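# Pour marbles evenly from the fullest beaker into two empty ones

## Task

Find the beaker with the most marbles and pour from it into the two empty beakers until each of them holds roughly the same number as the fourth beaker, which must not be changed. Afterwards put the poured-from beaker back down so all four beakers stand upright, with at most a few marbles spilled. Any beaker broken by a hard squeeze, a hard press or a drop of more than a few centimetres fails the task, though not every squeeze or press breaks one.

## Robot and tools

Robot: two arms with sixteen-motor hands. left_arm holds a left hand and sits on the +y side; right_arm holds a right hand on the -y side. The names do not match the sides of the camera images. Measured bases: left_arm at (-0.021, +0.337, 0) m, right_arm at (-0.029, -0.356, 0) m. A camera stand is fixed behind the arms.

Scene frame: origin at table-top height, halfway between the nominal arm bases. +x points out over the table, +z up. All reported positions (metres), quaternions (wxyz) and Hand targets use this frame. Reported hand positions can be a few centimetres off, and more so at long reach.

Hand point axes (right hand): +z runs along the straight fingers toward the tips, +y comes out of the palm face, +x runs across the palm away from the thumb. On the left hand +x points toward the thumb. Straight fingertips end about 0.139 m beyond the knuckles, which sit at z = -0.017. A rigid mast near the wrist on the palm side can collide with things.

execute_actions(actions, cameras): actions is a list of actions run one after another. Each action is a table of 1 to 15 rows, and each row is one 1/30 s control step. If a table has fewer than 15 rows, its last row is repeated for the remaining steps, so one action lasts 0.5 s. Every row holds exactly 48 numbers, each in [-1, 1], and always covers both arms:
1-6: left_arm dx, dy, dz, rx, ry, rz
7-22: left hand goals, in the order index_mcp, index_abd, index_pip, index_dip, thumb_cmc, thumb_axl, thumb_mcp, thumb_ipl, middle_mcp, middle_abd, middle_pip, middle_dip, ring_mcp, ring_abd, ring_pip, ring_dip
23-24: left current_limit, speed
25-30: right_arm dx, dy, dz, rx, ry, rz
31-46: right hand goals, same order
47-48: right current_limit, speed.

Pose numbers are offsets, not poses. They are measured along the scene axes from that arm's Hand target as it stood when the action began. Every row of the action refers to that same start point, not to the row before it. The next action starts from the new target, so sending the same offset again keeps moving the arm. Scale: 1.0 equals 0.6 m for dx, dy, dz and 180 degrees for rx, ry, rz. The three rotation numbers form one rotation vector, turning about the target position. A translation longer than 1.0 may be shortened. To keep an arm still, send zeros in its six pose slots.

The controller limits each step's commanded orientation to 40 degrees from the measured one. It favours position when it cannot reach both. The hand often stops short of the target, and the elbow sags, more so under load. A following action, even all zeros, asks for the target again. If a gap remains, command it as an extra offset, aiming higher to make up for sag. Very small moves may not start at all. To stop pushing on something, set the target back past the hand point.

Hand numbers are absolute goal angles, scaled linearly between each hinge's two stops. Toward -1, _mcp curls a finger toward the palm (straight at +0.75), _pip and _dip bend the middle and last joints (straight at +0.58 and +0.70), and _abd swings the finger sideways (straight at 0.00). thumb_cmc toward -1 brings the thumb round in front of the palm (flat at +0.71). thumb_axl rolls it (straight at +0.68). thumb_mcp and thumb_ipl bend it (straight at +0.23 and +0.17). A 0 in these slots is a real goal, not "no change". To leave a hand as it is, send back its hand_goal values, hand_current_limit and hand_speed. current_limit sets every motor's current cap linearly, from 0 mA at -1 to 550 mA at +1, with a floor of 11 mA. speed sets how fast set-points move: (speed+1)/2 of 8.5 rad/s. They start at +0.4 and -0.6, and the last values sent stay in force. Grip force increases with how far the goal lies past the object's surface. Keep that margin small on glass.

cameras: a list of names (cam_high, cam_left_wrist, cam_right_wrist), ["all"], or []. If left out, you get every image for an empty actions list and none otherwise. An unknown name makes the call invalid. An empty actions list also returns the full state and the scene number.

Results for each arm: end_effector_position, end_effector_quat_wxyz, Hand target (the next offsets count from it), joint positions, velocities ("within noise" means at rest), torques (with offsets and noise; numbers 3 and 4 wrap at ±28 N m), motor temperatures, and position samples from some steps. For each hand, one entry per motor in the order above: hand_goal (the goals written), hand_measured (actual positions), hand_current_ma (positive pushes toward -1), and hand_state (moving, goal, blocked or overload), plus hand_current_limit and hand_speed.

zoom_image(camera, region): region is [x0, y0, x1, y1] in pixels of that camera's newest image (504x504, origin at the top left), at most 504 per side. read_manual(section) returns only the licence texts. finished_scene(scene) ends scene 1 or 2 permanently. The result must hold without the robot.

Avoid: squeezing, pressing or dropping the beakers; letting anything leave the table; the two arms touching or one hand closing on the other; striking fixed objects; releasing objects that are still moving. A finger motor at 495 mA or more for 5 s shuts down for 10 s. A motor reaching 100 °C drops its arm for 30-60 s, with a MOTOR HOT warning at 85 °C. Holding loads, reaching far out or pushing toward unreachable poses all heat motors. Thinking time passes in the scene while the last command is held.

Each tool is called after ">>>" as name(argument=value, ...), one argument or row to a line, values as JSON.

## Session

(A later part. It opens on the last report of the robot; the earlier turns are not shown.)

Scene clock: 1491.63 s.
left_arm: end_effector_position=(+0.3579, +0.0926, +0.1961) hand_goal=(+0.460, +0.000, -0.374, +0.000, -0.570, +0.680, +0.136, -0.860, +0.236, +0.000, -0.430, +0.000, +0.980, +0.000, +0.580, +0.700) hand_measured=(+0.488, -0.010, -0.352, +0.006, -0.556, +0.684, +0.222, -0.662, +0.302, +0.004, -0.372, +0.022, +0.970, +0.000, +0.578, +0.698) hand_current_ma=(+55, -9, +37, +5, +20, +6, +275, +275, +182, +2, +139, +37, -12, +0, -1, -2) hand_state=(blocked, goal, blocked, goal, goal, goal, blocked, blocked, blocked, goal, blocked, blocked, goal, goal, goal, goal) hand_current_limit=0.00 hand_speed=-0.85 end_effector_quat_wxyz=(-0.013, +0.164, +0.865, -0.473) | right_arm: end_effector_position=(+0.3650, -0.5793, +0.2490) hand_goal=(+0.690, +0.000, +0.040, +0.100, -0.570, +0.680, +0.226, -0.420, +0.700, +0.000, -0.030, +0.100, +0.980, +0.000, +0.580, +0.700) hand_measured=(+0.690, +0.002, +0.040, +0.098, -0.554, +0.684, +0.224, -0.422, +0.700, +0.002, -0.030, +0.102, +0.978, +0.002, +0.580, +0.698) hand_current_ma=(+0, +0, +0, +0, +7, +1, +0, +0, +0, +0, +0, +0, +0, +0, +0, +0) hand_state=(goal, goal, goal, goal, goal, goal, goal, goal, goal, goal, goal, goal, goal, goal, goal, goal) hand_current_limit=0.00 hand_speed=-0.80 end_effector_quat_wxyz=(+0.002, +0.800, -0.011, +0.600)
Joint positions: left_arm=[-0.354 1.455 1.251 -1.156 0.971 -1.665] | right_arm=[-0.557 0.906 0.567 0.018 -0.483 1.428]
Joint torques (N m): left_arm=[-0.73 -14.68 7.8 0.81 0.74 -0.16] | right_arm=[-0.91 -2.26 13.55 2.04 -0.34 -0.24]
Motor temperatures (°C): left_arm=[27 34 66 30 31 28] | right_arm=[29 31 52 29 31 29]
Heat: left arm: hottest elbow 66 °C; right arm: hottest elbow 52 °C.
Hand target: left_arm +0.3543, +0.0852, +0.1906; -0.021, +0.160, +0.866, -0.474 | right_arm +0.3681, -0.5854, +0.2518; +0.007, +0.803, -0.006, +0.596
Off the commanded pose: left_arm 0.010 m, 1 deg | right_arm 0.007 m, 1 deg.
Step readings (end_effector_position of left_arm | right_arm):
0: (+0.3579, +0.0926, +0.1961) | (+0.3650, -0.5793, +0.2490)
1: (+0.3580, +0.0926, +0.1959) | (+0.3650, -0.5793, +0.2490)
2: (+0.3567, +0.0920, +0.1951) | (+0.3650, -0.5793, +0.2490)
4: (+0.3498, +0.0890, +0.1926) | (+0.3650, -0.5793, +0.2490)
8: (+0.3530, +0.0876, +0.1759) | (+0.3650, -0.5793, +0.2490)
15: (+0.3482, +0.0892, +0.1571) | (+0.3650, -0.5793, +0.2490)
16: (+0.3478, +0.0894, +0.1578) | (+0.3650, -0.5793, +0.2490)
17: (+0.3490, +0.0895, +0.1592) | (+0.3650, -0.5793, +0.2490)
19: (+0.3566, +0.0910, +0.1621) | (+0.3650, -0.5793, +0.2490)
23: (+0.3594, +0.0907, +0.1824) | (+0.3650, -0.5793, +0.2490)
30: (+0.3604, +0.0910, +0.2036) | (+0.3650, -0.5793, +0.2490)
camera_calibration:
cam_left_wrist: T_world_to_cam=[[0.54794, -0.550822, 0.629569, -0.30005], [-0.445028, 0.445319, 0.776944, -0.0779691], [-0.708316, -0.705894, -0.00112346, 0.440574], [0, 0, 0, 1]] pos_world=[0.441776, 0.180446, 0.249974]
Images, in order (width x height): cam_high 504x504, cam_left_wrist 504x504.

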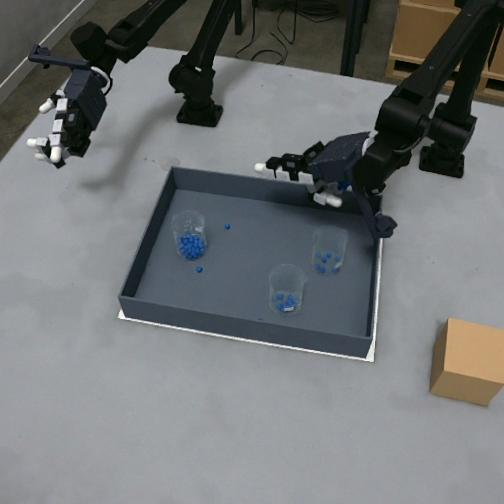

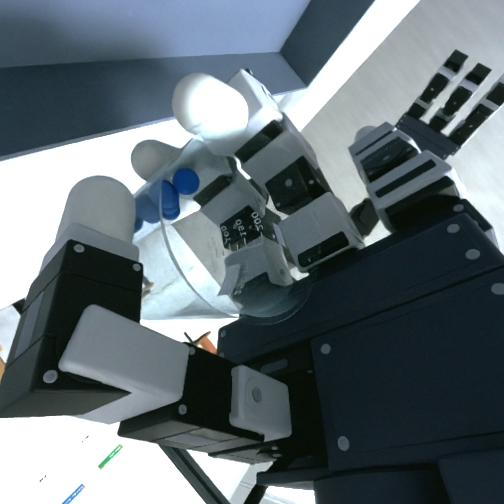

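>>> execute_actions(
  actions=[
    [[0.03,0,-0.001,0,0.0722,0,0.46,0,-0.375,0,-0.571,0.68,0.135,-0.86,0.235,0,-0.43,0,0.98,0,0.58,0.7,0,-0.85,0,0,0,0,0,0,0.69,0,0.04,0.1,-0.571,0.68,0.225,-0.42,0.7,0,-0.03,0.1,0.98,0,0.58,0.7,0,-0.8]],
    [[-0.03,0,0.001,0,-0.0722,0,0.46,0,-0.375,0,-0.571,0.68,0.135,-0.86,0.235,0,-0.43,0,0.98,0,0.58,0.7,0,-0.85,0,0,0,0,0,0,0.69,0,0.04,0.1,-0.571,0.68,0.225,-0.42,0.7,0,-0.03,0.1,0.98,0,0.58,0.7,0,-0.8]],
  ],
  cameras=["cam_high","cam_left_wrist"],
)

>>> zoom_image(
  camera="cam_left_wrist",
  region=[80, 120, 230, 270],
)

>>> zoom_image(
  camera="cam_high",
  region=[305, 220, 355, 280],
)

Scene clock: 1506.03 s.
left_arm: end_effector_position=(+0.3583, +0.0925, +0.1960) hand_goal=(+0.460, +0.000, -0.374, +0.000, -0.570, +0.680, +0.136, -0.860, +0.236, +0.000, -0.430, +0.000, +0.980, +0.000, +0.580, +0.700) hand_measured=(+0.488, -0.010, -0.352, +0.006, -0.556, +0.684, +0.222, -0.662, +0.302, +0.004, -0.372, +0.022, +0.970, +0.000, +0.578, +0.698) hand_current_ma=(+55, -9, +37, +5, +20, +6, +275, +275, +182, +2, +139, +37, -13, +0, -1, -2) hand_state=(blocked, goal, blocked, goal, goal, goal, blocked, blocked, blocked, goal, blocked, blocked, goal, goal, goal, goal) hand_current_limit=0.00 hand_speed=-0.85 end_effector_quat_wxyz=(-0.012, +0.164, +0.865, -0.473) | right_arm: end_effector_position=(+0.3650, -0.5793, +0.2490) hand_goal=(+0.690, +0.000, +0.040, +0.100, -0.570, +0.680, +0.226, -0.420, +0.700, +0.000, -0.030, +0.100, +0.980, +0.000, +0.580, +0.700) hand_measured=(+0.690, +0.002, +0.040, +0.098, -0.554, +0.684, +0.224, -0.422, +0.700, +0.002, -0.030, +0.102, +0.978, +0.002, +0.580, +0.698) hand_current_ma=(+0, +0, +0, +0, +7, +1, +0, +0, +0, +0, +0, +0, +0, +0, +0, +0) hand_state=(goal, goal, goal, goal, goal, goal, goal, goal, goal, goal, goal, goal, goal, goal, goal, goal) hand_current_limit=0.00 hand_speed=-0.80 end_effector_quat_wxyz=(+0.002, +0.800, -0.011, +0.600)
Joint positions: left_arm=[-0.354 1.455 1.251 -1.154 0.971 -1.665] | right_arm=[-0.557 0.906 0.567 0.018 -0.483 1.428]
Joint torques (N m): left_arm=[-0.79 -14.74 7.8 0.83 0.74 -0.15] | right_arm=[-0.79 -2.14 13.53 2 -0.34 -0.21]
Motor temperatures (°C): left_arm=[27 34 66 30 31 28] | right_arm=[29 31 52 29 31 29]
Heat: left arm: hottest elbow 66 °C; right arm: hottest elbow 52 °C.
Hand target: left_arm +0.3543, +0.0852, +0.1906; -0.021, +0.160, +0.866, -0.474 | right_arm +0.3681, -0.5854, +0.2518; +0.007, +0.803, -0.006, +0.596
Off the commanded pose: left_arm 0.010 m, 1 deg | right_arm 0.007 m, 1 deg.
Step readings (end_effector_position of left_arm | right_arm):
0: (+0.3579, +0.0926, +0.1961) | (+0.3650, -0.5793, +0.2490)
1: (+0.3580, +0.0926, +0.1959) | (+0.3650, -0.5793, +0.2490)
2: (+0.3567, +0.0920, +0.1951) | (+0.3650, -0.5793, +0.2490)
4: (+0.3502, +0.0892, +0.1923) | (+0.3650, -0.5793, +0.2490)
8: (+0.3527, +0.0882, +0.1750) | (+0.3650, -0.5793, +0.2490)
15: (+0.3485, +0.0896, +0.1568) | (+0.3650, -0.5793, +0.2490)
16: (+0.3478, +0.0899, +0.1579) | (+0.3650, -0.5793, +0.2490)
17: (+0.3489, +0.0901, +0.1593) | (+0.3650, -0.5793, +0.2490)
19: (+0.3563, +0.0909, +0.1625) | (+0.3650, -0.5793, +0.2490)
23: (+0.3596, +0.0907, +0.1827) | (+0.3650, -0.5793, +0.2490)
30: (+0.3604, +0.0910, +0.2030) | (+0.3650, -0.5793, +0.2490)
camera_calibration:
cam_left_wrist: T_world_to_cam=[[0.547253, -0.550587, 0.630371, -0.300147], [-0.445863, 0.44562, 0.776292, -0.0772368], [-0.708322, -0.705887, -0.001619, 0.440841], [0, 0, 0, 1]] pos_world=[0.442077, 0.180345, 0.249876]
Images, in order (width x height): cam_high 504x504, cam_left_wrist 504x504.

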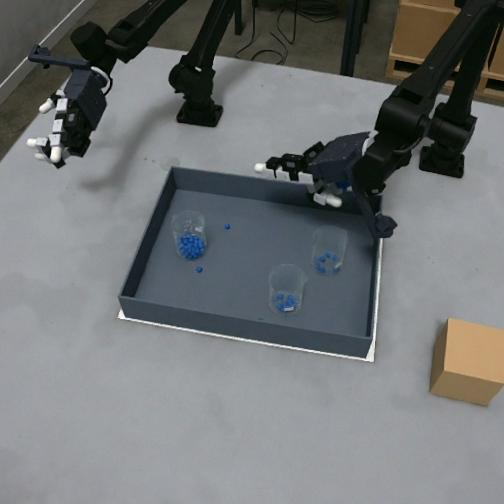

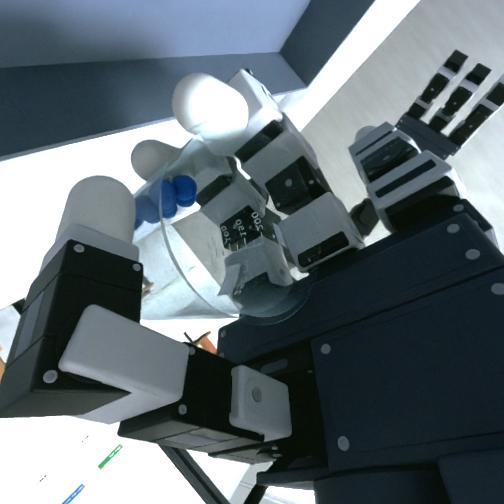

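Scaled by 3.360 from the camera's 504x504 image, which has a finer 720x720 frame.

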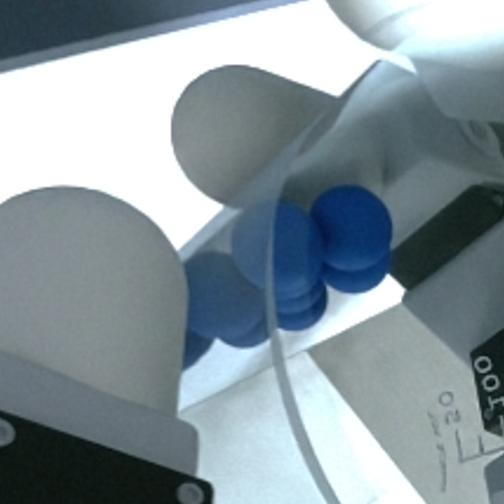

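Scaled by 8.400 from the camera's 504x504 image, which has a finer 720x720 frame.

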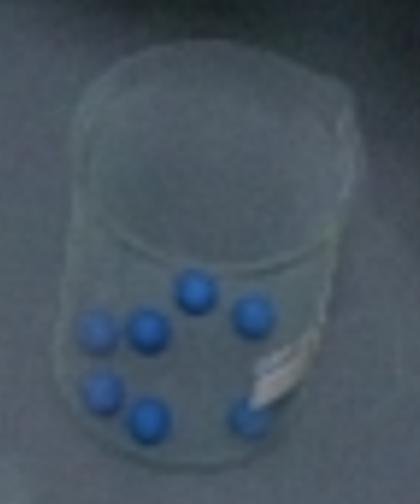

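>>> execute_actions(
  actions=[
    [[0.03,0,-0.001,0,0.0806,0,0.46,0,-0.375,0,-0.571,0.68,0.135,-0.86,0.235,0,-0.43,0,0.98,0,0.58,0.7,0,-0.85,0,0,0,0,0,0,0.69,0,0.04,0.1,-0.571,0.68,0.225,-0.42,0.7,0,-0.03,0.1,0.98,0,0.58,0.7,0,-0.8]],
    [[-0.03,0,0.001,0,-0.0806,0,0.46,0,-0.375,0,-0.571,0.68,0.135,-0.86,0.235,0,-0.43,0,0.98,0,0.58,0.7,0,-0.85,0,0,0,0,0,0,0.69,0,0.04,0.1,-0.571,0.68,0.225,-0.42,0.7,0,-0.03,0.1,0.98,0,0.58,0.7,0,-0.8]],
  ],
  cameras=["cam_high","cam_left_wrist"],
)

>>> zoom_image(
  camera="cam_left_wrist",
  region=[80, 120, 230, 270],
)

>>> zoom_image(
  camera="cam_high",
  region=[305, 220, 355, 280],
)

Scene clock: 1520.60 s.
left_arm: end_effector_position=(+0.3579, +0.0926, +0.1962) hand_goal=(+0.460, +0.000, -0.374, +0.000, -0.570, +0.680, +0.136, -0.860, +0.236, +0.000, -0.430, +0.000, +0.980, +0.000, +0.580, +0.700) hand_measured=(+0.488, -0.010, -0.352, +0.006, -0.556, +0.684, +0.222, -0.662, +0.302, +0.004, -0.372, +0.022, +0.970, +0.000, +0.578, +0.698) hand_current_ma=(+54, -9, +37, +5, +20, +6, +275, +275, +182, +2, +139, +37, -13, +0, -1, -2) hand_state=(blocked, goal, blocked, goal, goal, goal, blocked, blocked, blocked, goal, blocked, blocked, goal, goal, goal, goal) hand_current_limit=0.00 hand_speed=-0.85 end_effector_quat_wxyz=(-0.012, +0.164, +0.865, -0.473) | right_arm: end_effector_position=(+0.3650, -0.5793, +0.2490) hand_goal=(+0.690, +0.000, +0.040, +0.100, -0.570, +0.680, +0.226, -0.420, +0.700, +0.000, -0.030, +0.100, +0.980, +0.000, +0.580, +0.700) hand_measured=(+0.690, +0.002, +0.040, +0.098, -0.554, +0.684, +0.224, -0.422, +0.700, +0.002, -0.030, +0.102, +0.978, +0.002, +0.580, +0.698) hand_current_ma=(+0, +0, +0, +0, +7, +1, +0, +0, +0, +0, +0, +0, +0, +0, +0, +0) hand_state=(goal, goal, goal, goal, goal, goal, goal, goal, goal, goal, goal, goal, goal, goal, goal, goal) hand_current_limit=0.00 hand_speed=-0.80 end_effector_quat_wxyz=(+0.002, +0.800, -0.011, +0.600)
Joint positions: left_arm=[-0.354 1.455 1.251 -1.156 0.971 -1.665] | right_arm=[-0.557 0.906 0.567 0.018 -0.483 1.428]
Joint torques (N m): left_arm=[-0.73 -14.62 7.79 0.83 0.74 -0.14] | right_arm=[-1.08 -2.08 13.5 1.98 -0.35 -0.23]
Motor temperatures (°C): left_arm=[27 34 66 30 31 28] | right_arm=[29 31 52 29 31 29]
Heat: left arm: hottest elbow 66 °C; right arm: hottest elbow 52 °C.
Hand target: left_arm +0.3543, +0.0852, +0.1905; -0.021, +0.160, +0.866, -0.474 | right_arm +0.3681, -0.5854, +0.2518; +0.007, +0.803, -0.006, +0.596
Off the commanded pose: left_arm 0.010 m, 1 deg | right_arm 0.007 m, 1 deg.
Step readings (end_effector_position of left_arm | right_arm):
0: (+0.3583, +0.0925, +0.1960) | (+0.3650, -0.5793, +0.2490)
1: (+0.3583, +0.0925, +0.1958) | (+0.3650, -0.5793, +0.2490)
2: (+0.3566, +0.0917, +0.1952) | (+0.3650, -0.5793, +0.2490)
4: (+0.3498, +0.0889, +0.1929) | (+0.3650, -0.5793, +0.2490)
8: (+0.3527, +0.0871, +0.1762) | (+0.3650, -0.5793, +0.2490)
15: (+0.3483, +0.0893, +0.1569) | (+0.3650, -0.5793, +0.2490)
16: (+0.3479, +0.0892, +0.1578) | (+0.3650, -0.5793, +0.2490)
17: (+0.3494, +0.0895, +0.1591) | (+0.3650, -0.5793, +0.2490)
19: (+0.3569, +0.0910, +0.1619) | (+0.3650, -0.5793, +0.2490)
23: (+0.3595, +0.0906, +0.1823) | (+0.3650, -0.5793, +0.2490)
30: (+0.3605, +0.0910, +0.2042) | (+0.3650, -0.5793, +0.2490)
camera_calibration:
cam_left_wrist: T_world_to_cam=[[0.547696, -0.550758, 0.629837, -0.300092], [-0.445325, 0.445401, 0.776726, -0.0779986], [-0.708318, -0.705892, -0.00132197, 0.440695], [0, 0, 0, 1]] pos_world=[0.441776, 0.180546, 0.250175]
Images, in order (width x height): cam_high 504x504, cam_left_wrist 504x504.

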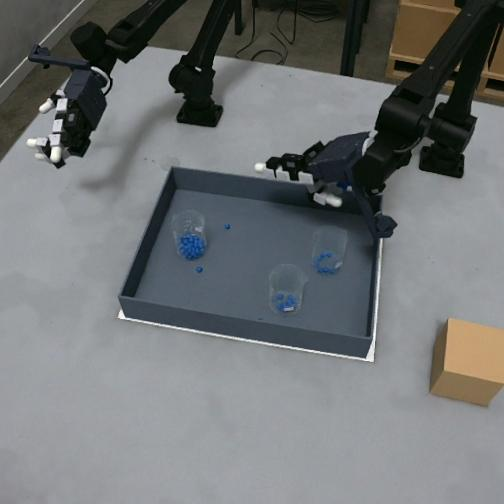

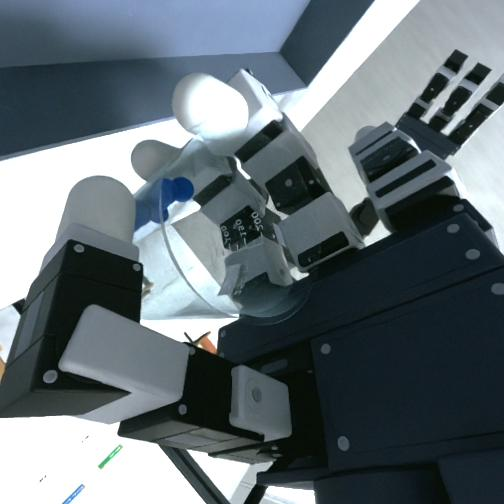

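Scaled by 3.360 from the camera's 504x504 image, which has a finer 720x720 frame.

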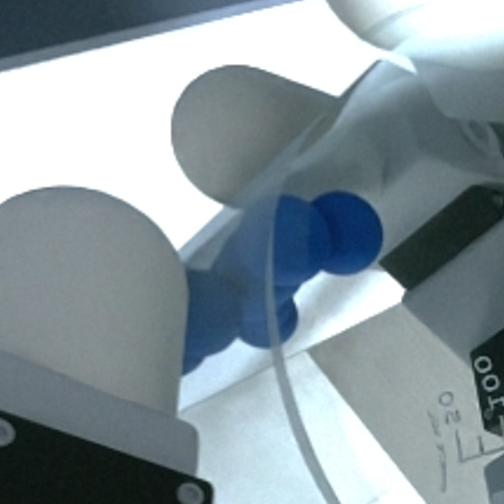

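Scaled by 8.400 from the camera's 504x504 image, which has a finer 720x720 frame.

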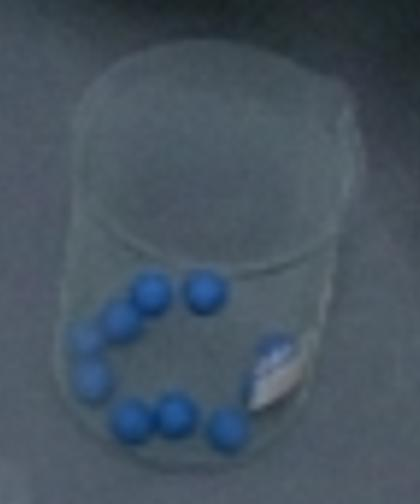

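>>> execute_actions(
  actions=[
    [[0,0,0.05,0,-0.1014,0,0.46,0,-0.375,0,-0.571,0.68,0.135,-0.86,0.235,0,-0.43,0,0.98,0,0.58,0.7,0,-0.85,0,0,0,0,0,0,0.69,0,0.04,0.1,-0.571,0.68,0.225,-0.42,0.7,0,-0.03,0.1,0.98,0,0.58,0.7,0,-0.8]],
    [[0,0,0.05,0,-0.1014,0,0.46,0,-0.375,0,-0.571,0.68,0.135,-0.86,0.235,0,-0.43,0,0.98,0,0.58,0.7,0,-0.85,0,0,0,0,0,0,0.69,0,0.04,0.1,-0.571,0.68,0.225,-0.42,0.7,0,-0.03,0.1,0.98,0,0.58,0.7,0,-0.8]],
    [[0.01,0.03,0.05,0,-0.1014,0,0.46,0,-0.375,0,-0.571,0.68,0.135,-0.86,0.235,0,-0.43,0,0.98,0,0.58,0.7,0,-0.85,0,0,0,0,0,0,0.69,0,0.04,0.1,-0.571,0.68,0.225,-0.42,0.7,0,-0.03,0.1,0.98,0,0.58,0.7,0,-0.8]],
    [[0.01,0.05,0.05,0,-0.1014,0,0.46,0,-0.375,0,-0.571,0.68,0.135,-0.86,0.235,0,-0.43,0,0.98,0,0.58,0.7,0,-0.85,0,0,0,0,0,0,0.69,0,0.04,0.1,-0.571,0.68,0.225,-0.42,0.7,0,-0.03,0.1,0.98,0,0.58,0.7,0,-0.8]],
  ],
  cameras=["cam_high","cam_left_wrist"],
)

>>> zoom_image(
  camera="cam_left_wrist",
  region=[120, 160, 240, 340],
)

>>> zoom_image(
  camera="cam_left_wrist",
  region=[0, 100, 150, 280],
)

>>> zoom_image(
  camera="cam_high",
  region=[305, 220, 355, 280],
)

Scene clock: 1542.63 s.
left_arm: end_effector_position=(+0.3595, +0.1300, +0.3032) hand_goal=(+0.460, +0.000, -0.374, +0.000, -0.570, +0.680, +0.136, -0.860, +0.236, +0.000, -0.430, +0.000, +0.980, +0.000, +0.580, +0.700) hand_measured=(+0.488, -0.010, -0.352, +0.006, -0.556, +0.686, +0.222, -0.662, +0.302, +0.004, -0.372, +0.022, +0.974, +0.002, +0.578, +0.698) hand_current_ma=(+54, -9, +37, +5, +22, +6, +275, +275, +182, +3, +139, +37, -7, +1, -1, -2) hand_state=(blocked, goal, blocked, goal, goal, goal, blocked, blocked, blocked, goal, blocked, blocked, goal, goal, goal, goal) hand_current_limit=0.00 hand_speed=-0.85 end_effector_quat_wxyz=(+0.479, +0.402, +0.722, -0.294) | right_arm: end_effector_position=(+0.3650, -0.5793, +0.2490) hand_goal=(+0.690, +0.000, +0.040, +0.100, -0.570, +0.680, +0.226, -0.420, +0.700, +0.000, -0.030, +0.100, +0.980, +0.000, +0.580, +0.700) hand_measured=(+0.690, +0.002, +0.040, +0.098, -0.554, +0.684, +0.224, -0.422, +0.700, +0.002, -0.030, +0.102, +0.978, +0.002, +0.580, +0.698) hand_current_ma=(+0, +0, +0, +0, +7, +1, +0, +0, +0, +0, +0, +0, +0, +0, +0, +0) hand_state=(goal, goal, goal, goal, goal, goal, goal, goal, goal, goal, goal, goal, goal, goal, goal, goal) hand_current_limit=0.00 hand_speed=-0.80 end_effector_quat_wxyz=(+0.002, +0.800, -0.011, +0.600)
Joint positions: left_arm=[-0.459 0.817 0.739 -0.367 0.55 -1.368] | right_arm=[-0.557 0.906 0.567 0.018 -0.483 1.428]
Joint torques (N m): left_arm=[1.55 -5.89 9.33 2.82 0.34 0.43] | right_arm=[-0.56 -2.49 13.48 1.99 -0.34 -0.23]
Motor temperatures (°C): left_arm=[27 34 66 30 31 28] | right_arm=[29 31 52 29 31 29]
Heat: left arm: hottest elbow 66 °C; right arm: hottest elbow 52 °C.
Hand target: left_arm +0.3663, +0.1332, +0.3106; +0.499, +0.410, +0.708, -0.285 | right_arm +0.3681, -0.5854, +0.2518; +0.007, +0.803, -0.006, +0.596
Off the commanded pose: left_arm 0.011 m, 3 deg | right_arm 0.007 m, 1 deg.
Step readings (end_effector_position of left_arm | right_arm):
0: (+0.3579, +0.0926, +0.1962) | (+0.3650, -0.5793, +0.2490)
1: (+0.3584, +0.0928, +0.1959) | (+0.3650, -0.5793, +0.2490)
2: (+0.3598, +0.0938, +0.1944) | (+0.3650, -0.5793, +0.2490)
4: (+0.3642, +0.0967, +0.1907) | (+0.3650, -0.5793, +0.2490)
8: (+0.3557, +0.0961, +0.2012) | (+0.3650, -0.5793, +0.2490)
15: (+0.3571, +0.0900, +0.2313) | (+0.3650, -0.5793, +0.2490)
16: (+0.3581, +0.0900, +0.2309) | (+0.3650, -0.5793, +0.2490)
17: (+0.3606, +0.0912, +0.2291) | (+0.3650, -0.5793, +0.2490)
19: (+0.3631, +0.0958, +0.2241) | (+0.3650, -0.5793, +0.2490)
23: (+0.3528, +0.0981, +0.2285) | (+0.3650, -0.5793, +0.2490)
30: (+0.3525, +0.0911, +0.2546) | (+0.3650, -0.5793, +0.2490)
31: (+0.3535, +0.0914, +0.2545) | (+0.3650, -0.5793, +0.2490)
32: (+0.3566, +0.0935, +0.2541) | (+0.3650, -0.5793, +0.2490)
34: (+0.3602, +0.1005, +0.2520) | (+0.3650, -0.5793, +0.2490)
38: (+0.3542, +0.1111, +0.2567) | (+0.3650, -0.5793, +0.2490)
45: (+0.3582, +0.1111, +0.2796) | (+0.3650, -0.5793, +0.2490)
46: (+0.3591, +0.1110, +0.2799) | (+0.3650, -0.5793, +0.2490)
47: (+0.3611, +0.1122, +0.2804) | (+0.3650, -0.5793, +0.2490)
49: (+0.3622, +0.1177, +0.2801) | (+0.3650, -0.5793, +0.2490)
53: (+0.3547, +0.1277, +0.2845) | (+0.3650, -0.5793, +0.2490)
60: (+0.3584, +0.1293, +0.3048) | (+0.3650, -0.5793, +0.2490)
camera_calibration:
cam_left_wrist: T_world_to_cam=[[-0.387917, -0.556055, 0.735067, -0.0426158], [-0.887199, 0.441414, -0.134286, 0.258579], [-0.249798, -0.704242, -0.664563, 0.504353], [0, 0, 0, 1]] pos_world=[0.338866, 0.217349, 0.401223]
Images, in order (width x height): cam_high 504x504, cam_left_wrist 504x504.

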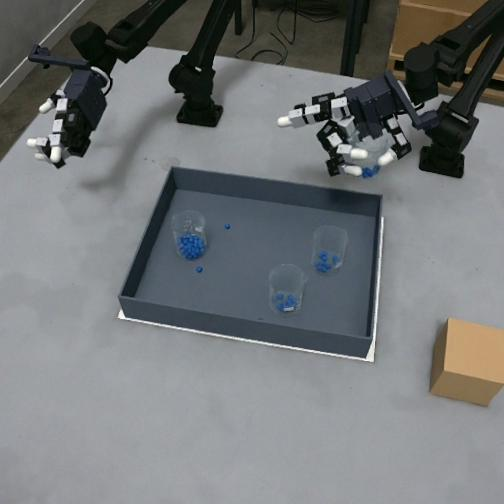

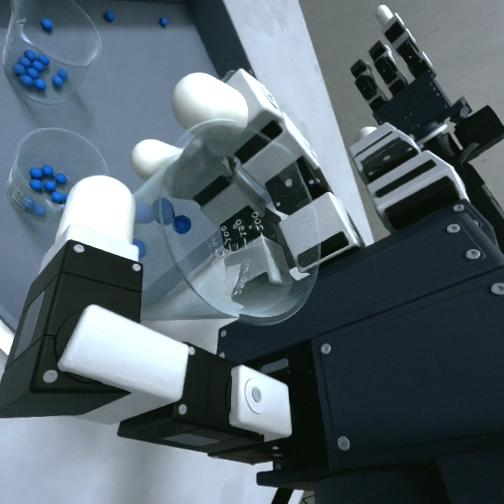

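Scaled by 2.800 from the camera's 504x504 image, which has a finer 720x720 frame.

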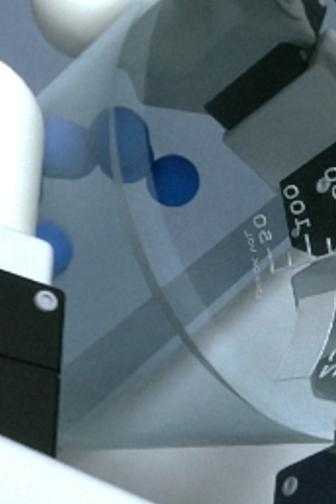

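Scaled by 2.800 from the camera's 504x504 image, which has a finer 720x720 frame.

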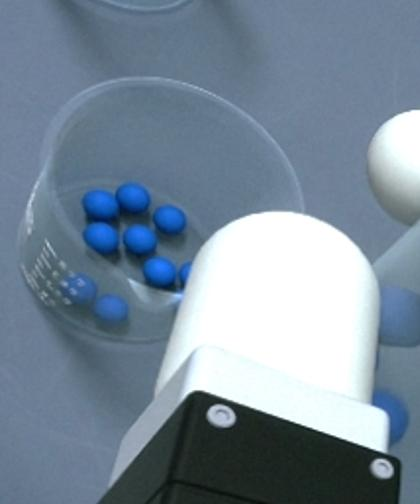

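Scaled by 8.400 from the camera's 504x504 image, which has a finer 720x720 frame.

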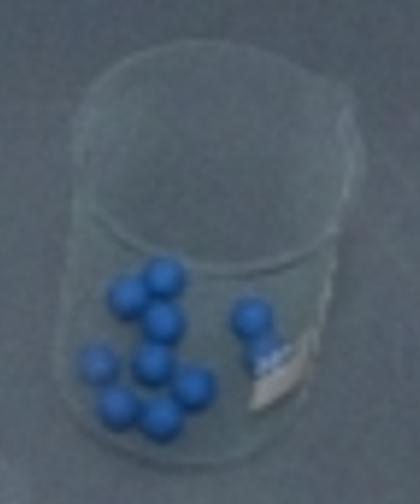

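>>> zoom_image(
  camera="cam_high",
  region=[340, 120, 400, 190],
)

>>> zoom_image(
  camera="cam_high",
  region=[110, 160, 400, 370],
)

>>> zoom_image(
  camera="cam_left_wrist",
  region=[0, 0, 200, 120],
)

Scaled by 7.200 from the camera's 504x504 image, which has a finer 720x720 frame.

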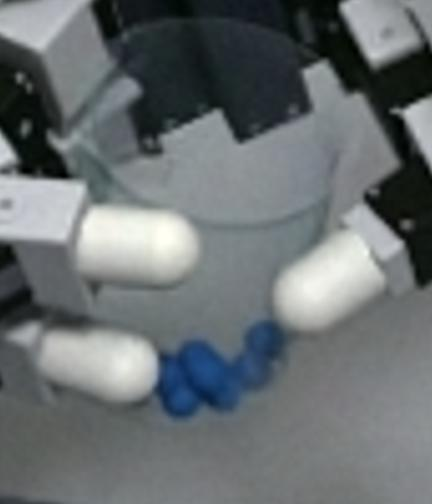

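Scaled by 1.738 from the camera's 504x504 image, which has a finer 720x720 frame.

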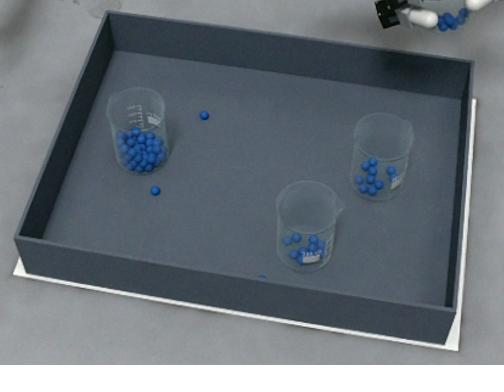

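Scaled by 2.520 from the camera's 504x504 image, which has a finer 720x720 frame.

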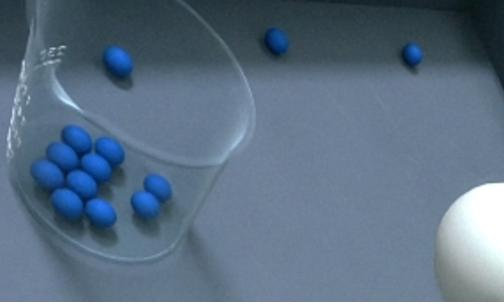

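>>> execute_actions(
  actions=[
    [[0.0192,-0.0446,0,0,0,0.0556,0.46,0,-0.375,0,-0.571,0.68,0.135,-0.86,0.235,0,-0.43,0,0.98,0,0.58,0.7,0,-0.85,0,0,0,0,0,0,0.69,0,0.04,0.1,-0.571,0.68,0.225,-0.42,0.7,0,-0.03,0.1,0.98,0,0.58,0.7,0,-0.8]],
    [[0.0192,-0.0446,0,0,0,0.0556,0.46,0,-0.375,0,-0.571,0.68,0.135,-0.86,0.235,0,-0.43,0,0.98,0,0.58,0.7,0,-0.85,0,0,0,0,0,0,0.69,0,0.04,0.1,-0.571,0.68,0.225,-0.42,0.7,0,-0.03,0.1,0.98,0,0.58,0.7,0,-0.8]],
    [[0.0192,-0.0446,0,0,0,0.0556,0.46,0,-0.375,0,-0.571,0.68,0.135,-0.86,0.235,0,-0.43,0,0.98,0,0.58,0.7,0,-0.85,0,0,0,0,0,0,0.69,0,0.04,0.1,-0.571,0.68,0.225,-0.42,0.7,0,-0.03,0.1,0.98,0,0.58,0.7,0,-0.8]],
    [[0.0192,-0.0446,0,0,0,0.0556,0.46,0,-0.375,0,-0.571,0.68,0.135,-0.86,0.235,0,-0.43,0,0.98,0,0.58,0.7,0,-0.85,0,0,0,0,0,0,0.69,0,0.04,0.1,-0.571,0.68,0.225,-0.42,0.7,0,-0.03,0.1,0.98,0,0.58,0.7,0,-0.8]],
    [[0.0192,-0.0446,0,0,0,0.0556,0.46,0,-0.375,0,-0.571,0.68,0.135,-0.86,0.235,0,-0.43,0,0.98,0,0.58,0.7,0,-0.85,0,0,0,0,0,0,0.69,0,0.04,0.1,-0.571,0.68,0.225,-0.42,0.7,0,-0.03,0.1,0.98,0,0.58,0.7,0,-0.8]],
    [[0.0192,-0.0446,0,0,0,0.0556,0.46,0,-0.375,0,-0.571,0.68,0.135,-0.86,0.235,0,-0.43,0,0.98,0,0.58,0.7,0,-0.85,0,0,0,0,0,0,0.69,0,0.04,0.1,-0.571,0.68,0.225,-0.42,0.7,0,-0.03,0.1,0.98,0,0.58,0.7,0,-0.8]],
    [[0,0,-0.09,0,0,0,0.46,0,-0.375,0,-0.571,0.68,0.135,-0.86,0.235,0,-0.43,0,0.98,0,0.58,0.7,0,-0.85,0,0,0,0,0,0,0.69,0,0.04,0.1,-0.571,0.68,0.225,-0.42,0.7,0,-0.03,0.1,0.98,0,0.58,0.7,0,-0.8]],
    [[0,0,-0.09,0,0,0,0.46,0,-0.375,0,-0.571,0.68,0.135,-0.86,0.235,0,-0.43,0,0.98,0,0.58,0.7,0,-0.85,0,0,0,0,0,0,0.69,0,0.04,0.1,-0.571,0.68,0.225,-0.42,0.7,0,-0.03,0.1,0.98,0,0.58,0.7,0,-0.8]],
  ],
  cameras=["cam_high","cam_left_wrist"],
)

>>> zoom_image(
  camera="cam_high",
  region=[210, 150, 350, 290],
)

Scene clock: 1580.87 s.
left_arm: end_effector_position=(+0.4376, -0.0221, +0.1978) hand_goal=(+0.460, +0.000, -0.374, +0.000, -0.570, +0.680, +0.136, -0.860, +0.236, +0.000, -0.430, +0.000, +0.980, +0.000, +0.580, +0.700) hand_measured=(+0.486, -0.010, -0.352, +0.006, -0.554, +0.686, +0.222, -0.662, +0.300, +0.004, -0.372, +0.022, +0.980, +0.002, +0.578, +0.698) hand_current_ma=(+52, -9, +37, +5, +23, +6, +275, +275, +181, +3, +139, +37, +0, +1, -1, -1) hand_state=(blocked, goal, blocked, goal, goal, goal, blocked, blocked, blocked, goal, blocked, blocked, goal, goal, goal, goal) hand_current_limit=0.00 hand_speed=-0.85 end_effector_quat_wxyz=(+0.564, +0.010, +0.825, +0.014) | right_arm: end_effector_position=(+0.3650, -0.5793, +0.2490) hand_goal=(+0.690, +0.000, +0.040, +0.100, -0.570, +0.680, +0.226, -0.420, +0.700, +0.000, -0.030, +0.100, +0.980, +0.000, +0.580, +0.700) hand_measured=(+0.690, +0.002, +0.040, +0.098, -0.554, +0.684, +0.224, -0.422, +0.700, +0.002, -0.030, +0.102, +0.978, +0.002, +0.580, +0.698) hand_current_ma=(+0, +0, +0, +0, +7, +1, +0, +0, +0, +0, +0, +0, +0, +0, +0, +0) hand_state=(goal, goal, goal, goal, goal, goal, goal, goal, goal, goal, goal, goal, goal, goal, goal, goal) hand_current_limit=0.00 hand_speed=-0.80 end_effector_quat_wxyz=(+0.002, +0.800, -0.011, +0.600)
Joint positions: left_arm=[-0.97 1.707 1.233 -0.138 -0.888 -2.034] | right_arm=[-0.557 0.906 0.567 0.018 -0.483 1.428]
Joint torques (N m): left_arm=[-0.26 -20.13 8.29 2.07 -0.89 0.11] | right_arm=[-1.08 -2.32 13.42 2.03 -0.36 -0.25]
Motor temperatures (°C): left_arm=[27 33 65 30 31 28] | right_arm=[29 31 52 29 30 29]
Heat: left arm: hottest elbow 65 °C; right arm: hottest elbow 52 °C.
Hand target: left_arm +0.4355, -0.0274, +0.2026; +0.574, +0.001, +0.819, +0.002 | right_arm +0.3681, -0.5854, +0.2518; +0.007, +0.803, -0.006, +0.596
Off the commanded pose: left_arm 0.007 m, 2 deg | right_arm 0.007 m, 1 deg.
Step readings (end_effector_position of left_arm | right_arm):
0: (+0.3595, +0.1300, +0.3032) | (+0.3650, -0.5793, +0.2490)
1: (+0.3596, +0.1302, +0.3032) | (+0.3650, -0.5793, +0.2490)
2: (+0.3628, +0.1336, +0.3041) | (+0.3650, -0.5793, +0.2490)
4: (+0.3711, +0.1398, +0.3067) | (+0.3650, -0.5793, +0.2490)
8: (+0.3741, +0.1262, +0.3002) | (+0.3650, -0.5793, +0.2490)
15: (+0.3725, +0.1127, +0.2895) | (+0.3650, -0.5793, +0.2490)
16: (+0.3731, +0.1136, +0.2902) | (+0.3650, -0.5793, +0.2490)
17: (+0.3750, +0.1173, +0.2911) | (+0.3650, -0.5793, +0.2490)
19: (+0.3785, +0.1215, +0.2913) | (+0.3650, -0.5793, +0.2490)
23: (+0.3765, +0.1052, +0.2730) | (+0.3650, -0.5793, +0.2490)
30: (+0.3737, +0.0958, +0.2543) | (+0.3650, -0.5793, +0.2490)
31: (+0.3742, +0.0968, +0.2551) | (+0.3650, -0.5793, +0.2490)
32: (+0.3750, +0.1003, +0.2566) | (+0.3650, -0.5793, +0.2490)
34: (+0.3777, +0.1043, +0.2613) | (+0.3650, -0.5793, +0.2490)
38: (+0.3836, +0.0849, +0.2660) | (+0.3650, -0.5793, +0.2490)
45: (+0.3853, +0.0727, +0.2625) | (+0.3650, -0.5793, +0.2490)
46: (+0.3854, +0.0735, +0.2625) | (+0.3650, -0.5793, +0.2490)
47: (+0.3859, +0.0769, +0.2641) | (+0.3650, -0.5793, +0.2490)
49: (+0.3885, +0.0786, +0.2691) | (+0.3650, -0.5793, +0.2490)
53: (+0.3983, +0.0590, +0.2726) | (+0.3650, -0.5793, +0.2490)
60: (+0.4006, +0.0460, +0.2680) | (+0.3650, -0.5793, +0.2490)
61: (+0.4006, +0.0469, +0.2685) | (+0.3650, -0.5793, +0.2490)
62: (+0.4008, +0.0496, +0.2710) | (+0.3650, -0.5793, +0.2490)
64: (+0.4027, +0.0478, +0.2777) | (+0.3650, -0.5793, +0.2490)
68: (+0.4154, +0.0284, +0.2848) | (+0.3650, -0.5793, +0.2490)
75: (+0.4163, +0.0182, +0.2754) | (+0.3650, -0.5793, +0.2490)
76: (+0.4161, +0.0189, +0.2750) | (+0.3650, -0.5793, +0.2490)
77: (+0.4154, +0.0215, +0.2768) | (+0.3650, -0.5793, +0.2490)
79: (+0.4171, +0.0207, +0.2829) | (+0.3650, -0.5793, +0.2490)
83: (+0.4289, +0.0010, +0.2883) | (+0.3650, -0.5793, +0.2490)
90: (+0.4297, -0.0084, +0.2790) | (+0.3650, -0.5793, +0.2490)
91: (+0.4293, -0.0081, +0.2782) | (+0.3650, -0.5793, +0.2490)
92: (+0.4292, -0.0081, +0.2774) | (+0.3650, -0.5793, +0.2490)
94: (+0.4303, -0.0101, +0.2751) | (+0.3650, -0.5793, +0.2490)
98: (+0.4343, -0.0166, +0.2661) | (+0.3650, -0.5793, +0.2490)
105: (+0.4368, -0.0206, +0.2559) | (+0.3650, -0.5793, +0.2490)
106: (+0.4370, -0.0209, +0.2560) | (+0.3650, -0.5793, +0.2490)
107: (+0.4373, -0.0214, +0.2551) | (+0.3650, -0.5793, +0.2490)
109: (+0.4378, -0.0223, +0.2510) | (+0.3650, -0.5793, +0.2490)
113: (+0.4367, -0.0209, +0.2285) | (+0.3650, -0.5793, +0.2490)
120: (+0.4370, -0.0212, +0.1980) | (+0.3650, -0.5793, +0.2490)
camera_calibration:
cam_left_wrist: T_world_to_cam=[[0.281329, -0.667691, 0.689233, -0.305631], [-0.827848, -0.532107, -0.177567, 0.341894], [0.485305, -0.520625, -0.702444, 0.0365625], [0, 0, 0, 1]] pos_world=[0.351275, -0.00310754, 0.297043]
Images, in order (width x height): cam_high 504x504, cam_left_wrist 504x504.

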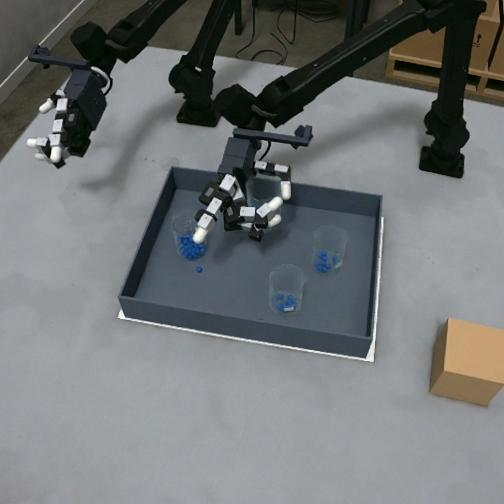

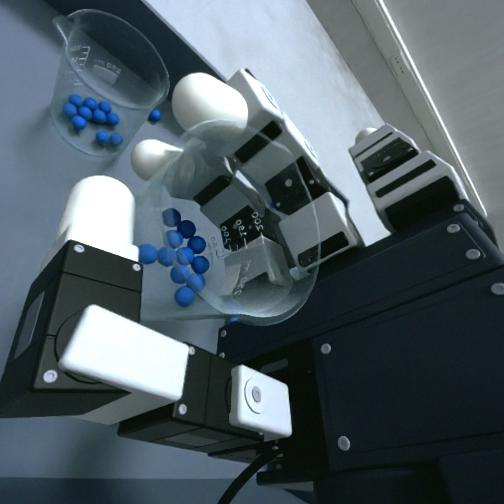

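Scaled by 3.600 from the camera's 504x504 image, which has a finer 720x720 frame.

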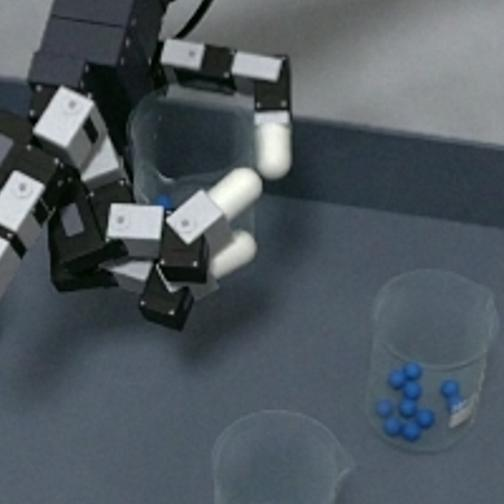

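>>> execute_actions(
  actions=[
    [[0.004,0,-0.08,0,0,0,0.46,0,-0.375,0,-0.571,0.68,0.135,-0.86,0.235,0,-0.43,0,0.98,0,0.58,0.7,0,-0.85,0,0,0,0,0,0,0.69,0,0.04,0.1,-0.571,0.68,0.225,-0.42,0.7,0,-0.03,0.1,0.98,0,0.58,0.7,0,-0.8]],
    [[0.004,0,-0.06,0,0,0,0.46,0,-0.375,0,-0.571,0.68,0.135,-0.86,0.235,0,-0.43,0,0.98,0,0.58,0.7,0,-0.85,0,0,0,0,0,0,0.69,0,0.04,0.1,-0.571,0.68,0.225,-0.42,0.7,0,-0.03,0.1,0.98,0,0.58,0.7,0,-0.8]],
  ],
  cameras=[],
)

Scene clock: 1600.97 s.
left_arm: end_effector_position=(+0.4399, -0.0255, +0.1191) hand_goal=(+0.460, +0.000, -0.374, +0.000, -0.570, +0.680, +0.136, -0.860, +0.236, +0.000, -0.430, +0.000, +0.980, +0.000, +0.580, +0.700) hand_measured=(+0.486, -0.010, -0.352, +0.006, -0.554, +0.686, +0.222, -0.662, +0.300, +0.004, -0.372, +0.022, +0.980, +0.002, +0.578, +0.698) hand_current_ma=(+52, -9, +37, +5, +23, +6, +275, +275, +181, +3, +139, +37, +0, +1, -1, -1) hand_state=(blocked, goal, blocked, goal, goal, goal, blocked, blocked, blocked, goal, blocked, blocked, goal, goal, goal, goal) hand_current_limit=0.00 hand_speed=-0.85 end_effector_quat_wxyz=(+0.568, +0.006, +0.823, +0.008) | right_arm: end_effector_position=(+0.3650, -0.5793, +0.2490) hand_goal=(+0.690, +0.000, +0.040, +0.100, -0.570, +0.680, +0.226, -0.420, +0.700, +0.000, -0.030, +0.100, +0.980, +0.000, +0.580, +0.700) hand_measured=(+0.690, +0.002, +0.040, +0.098, -0.554, +0.684, +0.224, -0.422, +0.700, +0.002, -0.030, +0.102, +0.978, +0.002, +0.580, +0.698) hand_current_ma=(+0, +0, +0, +0, +7, +1, +0, +0, +0, +0, +0, +0, +0, +0, +0, +0) hand_state=(goal, goal, goal, goal, goal, goal, goal, goal, goal, goal, goal, goal, goal, goal, goal, goal) hand_current_limit=0.00 hand_speed=-0.80 end_effector_quat_wxyz=(+0.002, +0.800, -0.011, +0.600)
Joint positions: left_arm=[-0.97 1.827 1.155 0.076 -0.888 -2.034] | right_arm=[-0.557 0.906 0.567 0.018 -0.483 1.428]
Joint torques (N m): left_arm=[0.26 -20.84 7.17 2.04 -0.67 0.17] | right_arm=[-0.85 -2.43 13.48 1.92 -0.34 -0.24]
Motor temperatures (°C): left_arm=[27 35 64 30 31 28] | right_arm=[29 31 52 29 30 29]
Heat: left arm: hottest elbow 64 °C; right arm: hottest elbow 52 °C.
Hand target: left_arm +0.4402, -0.0274, +0.1186; +0.574, +0.001, +0.819, +0.002 | right_arm +0.3681, -0.5854, +0.2518; +0.007, +0.803, -0.006, +0.596
Off the commanded pose: left_arm 0.002 m, 1 deg | right_arm 0.007 m, 1 deg.
Step readings (end_effector_position of left_arm | right_arm):
0: (+0.4376, -0.0221, +0.1978) | (+0.3650, -0.5793, +0.2490)
1: (+0.4377, -0.0223, +0.1979) | (+0.3650, -0.5793, +0.2490)
2: (+0.4379, -0.0226, +0.1974) | (+0.3650, -0.5793, +0.2490)
4: (+0.4388, -0.0239, +0.1950) | (+0.3650, -0.5793, +0.2490)
8: (+0.4389, -0.0241, +0.1783) | (+0.3650, -0.5793, +0.2490)
15: (+0.4380, -0.0228, +0.1523) | (+0.3650, -0.5793, +0.2490)
16: (+0.4381, -0.0229, +0.1516) | (+0.3650, -0.5793, +0.2490)
17: (+0.4385, -0.0234, +0.1509) | (+0.3650, -0.5793, +0.2490)
19: (+0.4397, -0.0252, +0.1491) | (+0.3650, -0.5793, +0.2490)
23: (+0.4408, -0.0268, +0.1378) | (+0.3650, -0.5793, +0.2490)
30: (+0.4394, -0.0249, +0.1191) | (+0.3650, -0.5793, +0.2490)
No camera images: "cameras" was empty.

>>> execute_actions(
  actions=[
    [[0.002,0,-0.04,-0.005,-0.006,0.003,0.46,0,-0.375,0,-0.571,0.68,0.135,-0.86,0.235,0,-0.43,0,0.98,0,0.58,0.7,0,-0.85,0,0,0,0,0,0,0.69,0,0.04,0.1,-0.571,0.68,0.225,-0.42,0.7,0,-0.03,0.1,0.98,0,0.58,0.7,0,-0.8]],
    [[0,0,-0.013,0,0,0,0.46,0,-0.375,0,-0.571,0.68,0.135,-0.86,0.235,0,-0.43,0,0.98,0,0.58,0.7,0,-0.85,0,0,0,0,0,0,0.69,0,0.04,0.1,-0.571,0.68,0.225,-0.42,0.7,0,-0.03,0.1,0.98,0,0.58,0.7,0,-0.8]],
  ],
  cameras=["cam_high"],
)

Scene clock: 1611.70 s.
left_arm: end_effector_position=(+0.4426, -0.0291, +0.0936) hand_goal=(+0.460, +0.000, -0.374, +0.000, -0.570, +0.680, +0.136, -0.860, +0.236, +0.000, -0.430, +0.000, +0.980, +0.000, +0.580, +0.700) hand_measured=(+0.486, -0.010, -0.352, +0.006, -0.554, +0.686, +0.222, -0.662, +0.300, +0.004, -0.372, +0.022, +0.980, +0.002, +0.578, +0.698) hand_current_ma=(+52, -9, +37, +5, +23, +6, +275, +275, +181, +3, +139, +37, +0, +1, -1, -1) hand_state=(blocked, goal, blocked, goal, goal, goal, blocked, blocked, blocked, goal, blocked, blocked, goal, goal, goal, goal) hand_current_limit=0.00 hand_speed=-0.85 end_effector_quat_wxyz=(+0.578, -0.005, +0.816, -0.004) | right_arm: end_effector_position=(+0.3650, -0.5793, +0.2490) hand_goal=(+0.690, +0.000, +0.040, +0.100, -0.570, +0.680, +0.226, -0.420, +0.700, +0.000, -0.030, +0.100, +0.980, +0.000, +0.580, +0.700) hand_measured=(+0.690, +0.002, +0.040, +0.098, -0.554, +0.684, +0.224, -0.422, +0.700, +0.002, -0.030, +0.102, +0.978, +0.002, +0.580, +0.698) hand_current_ma=(+0, +0, +0, +0, +7, +1, +0, +0, +0, +0, +0, +0, +0, +0, +0, +0) hand_state=(goal, goal, goal, goal, goal, goal, goal, goal, goal, goal, goal, goal, goal, goal, goal, goal) hand_current_limit=0.00 hand_speed=-0.80 end_effector_quat_wxyz=(+0.002, +0.800, -0.011, +0.600)
Joint positions: left_arm=[-0.97 1.878 1.136 0.187 -0.893 -2.034] | right_arm=[-0.557 0.906 0.567 0.018 -0.483 1.428]
Joint torques (N m): left_arm=[0.32 -20.37 6.42 2.06 -0.88 0.18] | right_arm=[-0.91 -2.2 13.46 2.02 -0.35 -0.25]
Motor temperatures (°C): left_arm=[27 35 64 30 31 28] | right_arm=[29 31 52 29 30 29]
Heat: left arm: hottest elbow 64 °C; right arm: hottest elbow 52 °C.
Hand target: left_arm +0.4414, -0.0273, +0.0868; +0.582, -0.008, +0.813, -0.001 | right_arm +0.3681, -0.5854, +0.2518; +0.007, +0.803, -0.006, +0.596
Off the commanded pose: left_arm 0.007 m, 1 deg | right_arm 0.007 m, 1 deg.
Step readings (end_effector_position of left_arm | right_arm):
0: (+0.4399, -0.0255, +0.1191) | (+0.3650, -0.5793, +0.2490)
1: (+0.4399, -0.0255, +0.1191) | (+0.3650, -0.5793, +0.2490)
2: (+0.4402, -0.0259, +0.1189) | (+0.3650, -0.5793, +0.2490)
4: (+0.4415, -0.0277, +0.1183) | (+0.3650, -0.5793, +0.2490)
8: (+0.4426, -0.0291, +0.1102) | (+0.3650, -0.5793, +0.2490)
15: (+0.4412, -0.0270, +0.0963) | (+0.3650, -0.5793, +0.2490)
16: (+0.4412, -0.0270, +0.0959) | (+0.3650, -0.5793, +0.2490)
17: (+0.4413, -0.0272, +0.0958) | (+0.3650, -0.5793, +0.2490)
19: (+0.4418, -0.0279, +0.0962) | (+0.3650, -0.5793, +0.2490)
23: (+0.4424, -0.0288, +0.0959) | (+0.3650, -0.5793, +0.2490)
30: (+0.4425, -0.0289, +0.0937) | (+0.3650, -0.5793, +0.2490)
Images, in order (width x height): cam_high 504x504.

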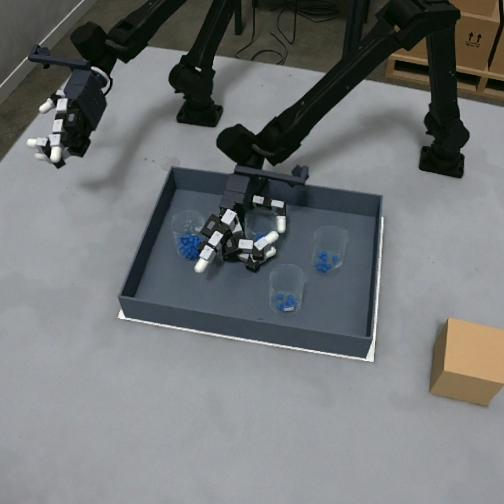

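>>> zoom_image(
  camera="cam_high",
  region=[160, 170, 350, 330],
)

>>> execute_actions(
  actions=[
    [[0,0,0,0,0,0,0.46,0,-0.375,0,-0.571,0.68,0.135,-0.86,0.235,0,-0.43,0,0.98,0,0.58,0.7,0,-0.85,0,0,0,0,0,0,0.69,0,0.04,0.1,-0.571,0.68,0.225,-0.42,0.7,0,-0.03,0.1,0.98,0,0.58,0.7,0,-0.8]],
  ],
  cameras=["cam_left_wrist"],
)

Scaled by 2.653 from the camera's 504x504 image, which has a finer 720x720 frame.

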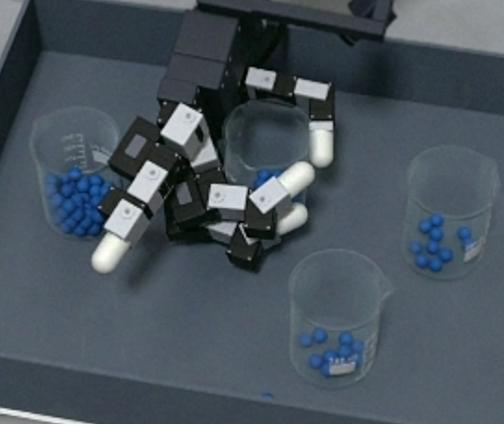

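Scene clock: 1618.30 s.
left_arm: end_effector_position=(+0.4426, -0.0291, +0.0936) hand_goal=(+0.460, +0.000, -0.374, +0.000, -0.570, +0.680, +0.136, -0.860, +0.236, +0.000, -0.430, +0.000, +0.980, +0.000, +0.580, +0.700) hand_measured=(+0.486, -0.010, -0.352, +0.006, -0.554, +0.686, +0.222, -0.662, +0.300, +0.004, -0.372, +0.022, +0.980, +0.002, +0.578, +0.698) hand_current_ma=(+52, -9, +37, +5, +23, +6, +275, +275, +181, +3, +139, +37, +0, +1, -1, -1) hand_state=(blocked, goal, blocked, goal, goal, goal, blocked, blocked, blocked, goal, blocked, blocked, goal, goal, goal, goal) hand_current_limit=0.00 hand_speed=-0.85 end_effector_quat_wxyz=(+0.578, -0.005, +0.816, -0.004) | right_arm: end_effector_position=(+0.3650, -0.5793, +0.2490) hand_goal=(+0.690, +0.000, +0.040, +0.100, -0.570, +0.680, +0.226, -0.420, +0.700, +0.000, -0.030, +0.100, +0.980, +0.000, +0.580, +0.700) hand_measured=(+0.690, +0.002, +0.040, +0.098, -0.554, +0.684, +0.224, -0.422, +0.700, +0.002, -0.030, +0.102, +0.978, +0.002, +0.580, +0.698) hand_current_ma=(+0, +0, +0, +0, +7, +1, +0, +0, +0, +0, +0, +0, +0, +0, +0, +0) hand_state=(goal, goal, goal, goal, goal, goal, goal, goal, goal, goal, goal, goal, goal, goal, goal, goal) hand_current_limit=0.00 hand_speed=-0.80 end_effector_quat_wxyz=(+0.002, +0.800, -0.011, +0.600)
Joint positions: left_arm=[-0.97 1.878 1.136 0.187 -0.893 -2.034] | right_arm=[-0.557 0.906 0.567 0.018 -0.483 1.428]
Joint torques (N m): left_arm=[0.32 -20.37 6.42 2.07 -0.88 0.19] | right_arm=[-1.08 -2.32 13.44 1.98 -0.37 -0.24]
Motor temperatures (°C): left_arm=[27 35 63 30 31 28] | right_arm=[29 31 52 29 30 29]
Heat: left arm: hottest elbow 63 °C; right arm: hottest elbow 52 °C.
Hand target: left_arm +0.4414, -0.0273, +0.0868; +0.582, -0.008, +0.813, -0.001 | right_arm +0.3681, -0.5854, +0.2518; +0.007, +0.803, -0.006, +0.596
Off the commanded pose: left_arm 0.007 m, 1 deg | right_arm 0.007 m, 1 deg.
Step readings (end_effector_position of left_arm | right_arm):
0: (+0.4426, -0.0291, +0.0936) | (+0.3650, -0.5793, +0.2490)
1: (+0.4426, -0.0291, +0.0936) | (+0.3650, -0.5793, +0.2490)
2: (+0.4426, -0.0291, +0.0936) | (+0.3650, -0.5793, +0.2490)
4: (+0.4426, -0.0291, +0.0936) | (+0.3650, -0.5793, +0.2490)
8: (+0.4426, -0.0291, +0.0936) | (+0.3650, -0.5793, +0.2490)
15: (+0.4426, -0.0291, +0.0936) | (+0.3650, -0.5793, +0.2490)
camera_calibration:
cam_left_wrist: T_world_to_cam=[[0.259234, -0.633857, 0.728714, -0.232818], [-0.819594, -0.543531, -0.181216, 0.320234], [0.510943, -0.550273, -0.660407, -0.0588451], [0, 0, 0, 1]] pos_world=[0.352883, -0.00589697, 0.188827]
Images, in order (width x height): cam_left_wrist 504x504.

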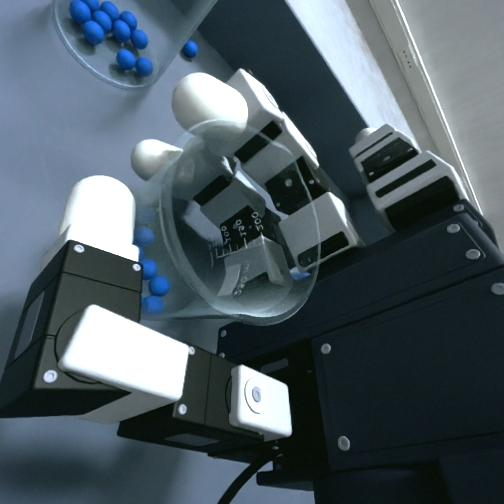

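>>> execute_actions(
  actions=[
    [[0,0.002,-0.01,0,0,0,0.46,0,-0.375,0,-0.571,0.68,0.135,-0.86,0.235,0,-0.43,0,0.98,0,0.58,0.7,0,-0.85,0,0,0,0,0,0,0.69,0,0.04,0.1,-0.571,0.68,0.225,-0.42,0.7,0,-0.03,0.1,0.98,0,0.58,0.7,0,-0.8]],
  ],
  cameras=["cam_left_wrist"],
)

Scene clock: 1625.20 s.
left_arm: end_effector_position=(+0.4417, -0.0277, +0.0862) hand_goal=(+0.460, +0.000, -0.374, +0.000, -0.570, +0.680, +0.136, -0.860, +0.236, +0.000, -0.430, +0.000, +0.980, +0.000, +0.580, +0.700) hand_measured=(+0.486, -0.010, -0.352, +0.006, -0.554, +0.686, +0.222, -0.662, +0.300, +0.004, -0.372, +0.022, +0.980, +0.002, +0.578, +0.698) hand_current_ma=(+52, -9, +37, +5, +23, +6, +275, +275, +181, +3, +139, +37, +0, +1, -1, -1) hand_state=(blocked, goal, blocked, goal, goal, goal, blocked, blocked, blocked, goal, blocked, blocked, goal, goal, goal, goal) hand_current_limit=0.00 hand_speed=-0.85 end_effector_quat_wxyz=(+0.578, -0.004, +0.816, -0.003) | right_arm: end_effector_position=(+0.3650, -0.5793, +0.2490) hand_goal=(+0.690, +0.000, +0.040, +0.100, -0.570, +0.680, +0.226, -0.420, +0.700, +0.000, -0.030, +0.100, +0.980, +0.000, +0.580, +0.700) hand_measured=(+0.690, +0.002, +0.040, +0.098, -0.554, +0.684, +0.224, -0.422, +0.700, +0.002, -0.030, +0.102, +0.978, +0.002, +0.580, +0.698) hand_current_ma=(+0, +0, +0, +0, +7, +1, +0, +0, +0, +0, +0, +0, +0, +0, +0, +0) hand_state=(goal, goal, goal, goal, goal, goal, goal, goal, goal, goal, goal, goal, goal, goal, goal, goal) hand_current_limit=0.00 hand_speed=-0.80 end_effector_quat_wxyz=(+0.002, +0.800, -0.011, +0.600)
Joint positions: left_arm=[-0.97 1.889 1.128 0.202 -0.893 -2.034] | right_arm=[-0.557 0.906 0.567 0.018 -0.483 1.428]
Joint torques (N m): left_arm=[0.38 -20.48 6.45 2.06 -0.84 0.2] | right_arm=[-1.08 -2.02 13.53 1.99 -0.35 -0.23]
Motor temperatures (°C): left_arm=[27 36 63 30 31 28] | right_arm=[29 31 52 29 30 29]
Heat: left arm: hottest elbow 63 °C; right arm: hottest elbow 52 °C.
Hand target: left_arm +0.4414, -0.0261, +0.0808; +0.582, -0.008, +0.813, -0.001 | right_arm +0.3681, -0.5854, +0.2518; +0.007, +0.803, -0.006, +0.596
Off the commanded pose: left_arm 0.006 m, 1 deg | right_arm 0.007 m, 1 deg.
Step readings (end_effector_position of left_arm | right_arm):
0: (+0.4426, -0.0291, +0.0936) | (+0.3650, -0.5793, +0.2490)
1: (+0.4426, -0.0291, +0.0936) | (+0.3650, -0.5793, +0.2490)
2: (+0.4427, -0.0292, +0.0935) | (+0.3650, -0.5793, +0.2490)
4: (+0.4430, -0.0296, +0.0933) | (+0.3650, -0.5793, +0.2490)
8: (+0.4426, -0.0291, +0.0908) | (+0.3650, -0.5793, +0.2490)
15: (+0.4417, -0.0277, +0.0864) | (+0.3650, -0.5793, +0.2490)
camera_calibration:
cam_left_wrist: T_world_to_cam=[[0.260683, -0.635859, 0.726449, -0.226793], [-0.819883, -0.54311, -0.181172, 0.319047], [0.509742, -0.548374, -0.662909, -0.0617571], [0, 0, 0, 1]] pos_world=[0.352183, -0.00479666, 0.181617]
Images, in order (width x height): cam_left_wrist 504x504.

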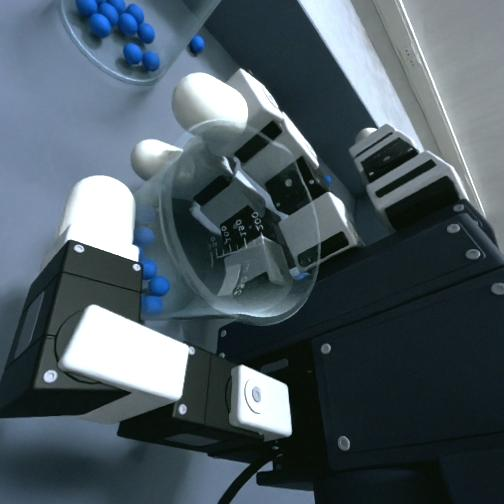

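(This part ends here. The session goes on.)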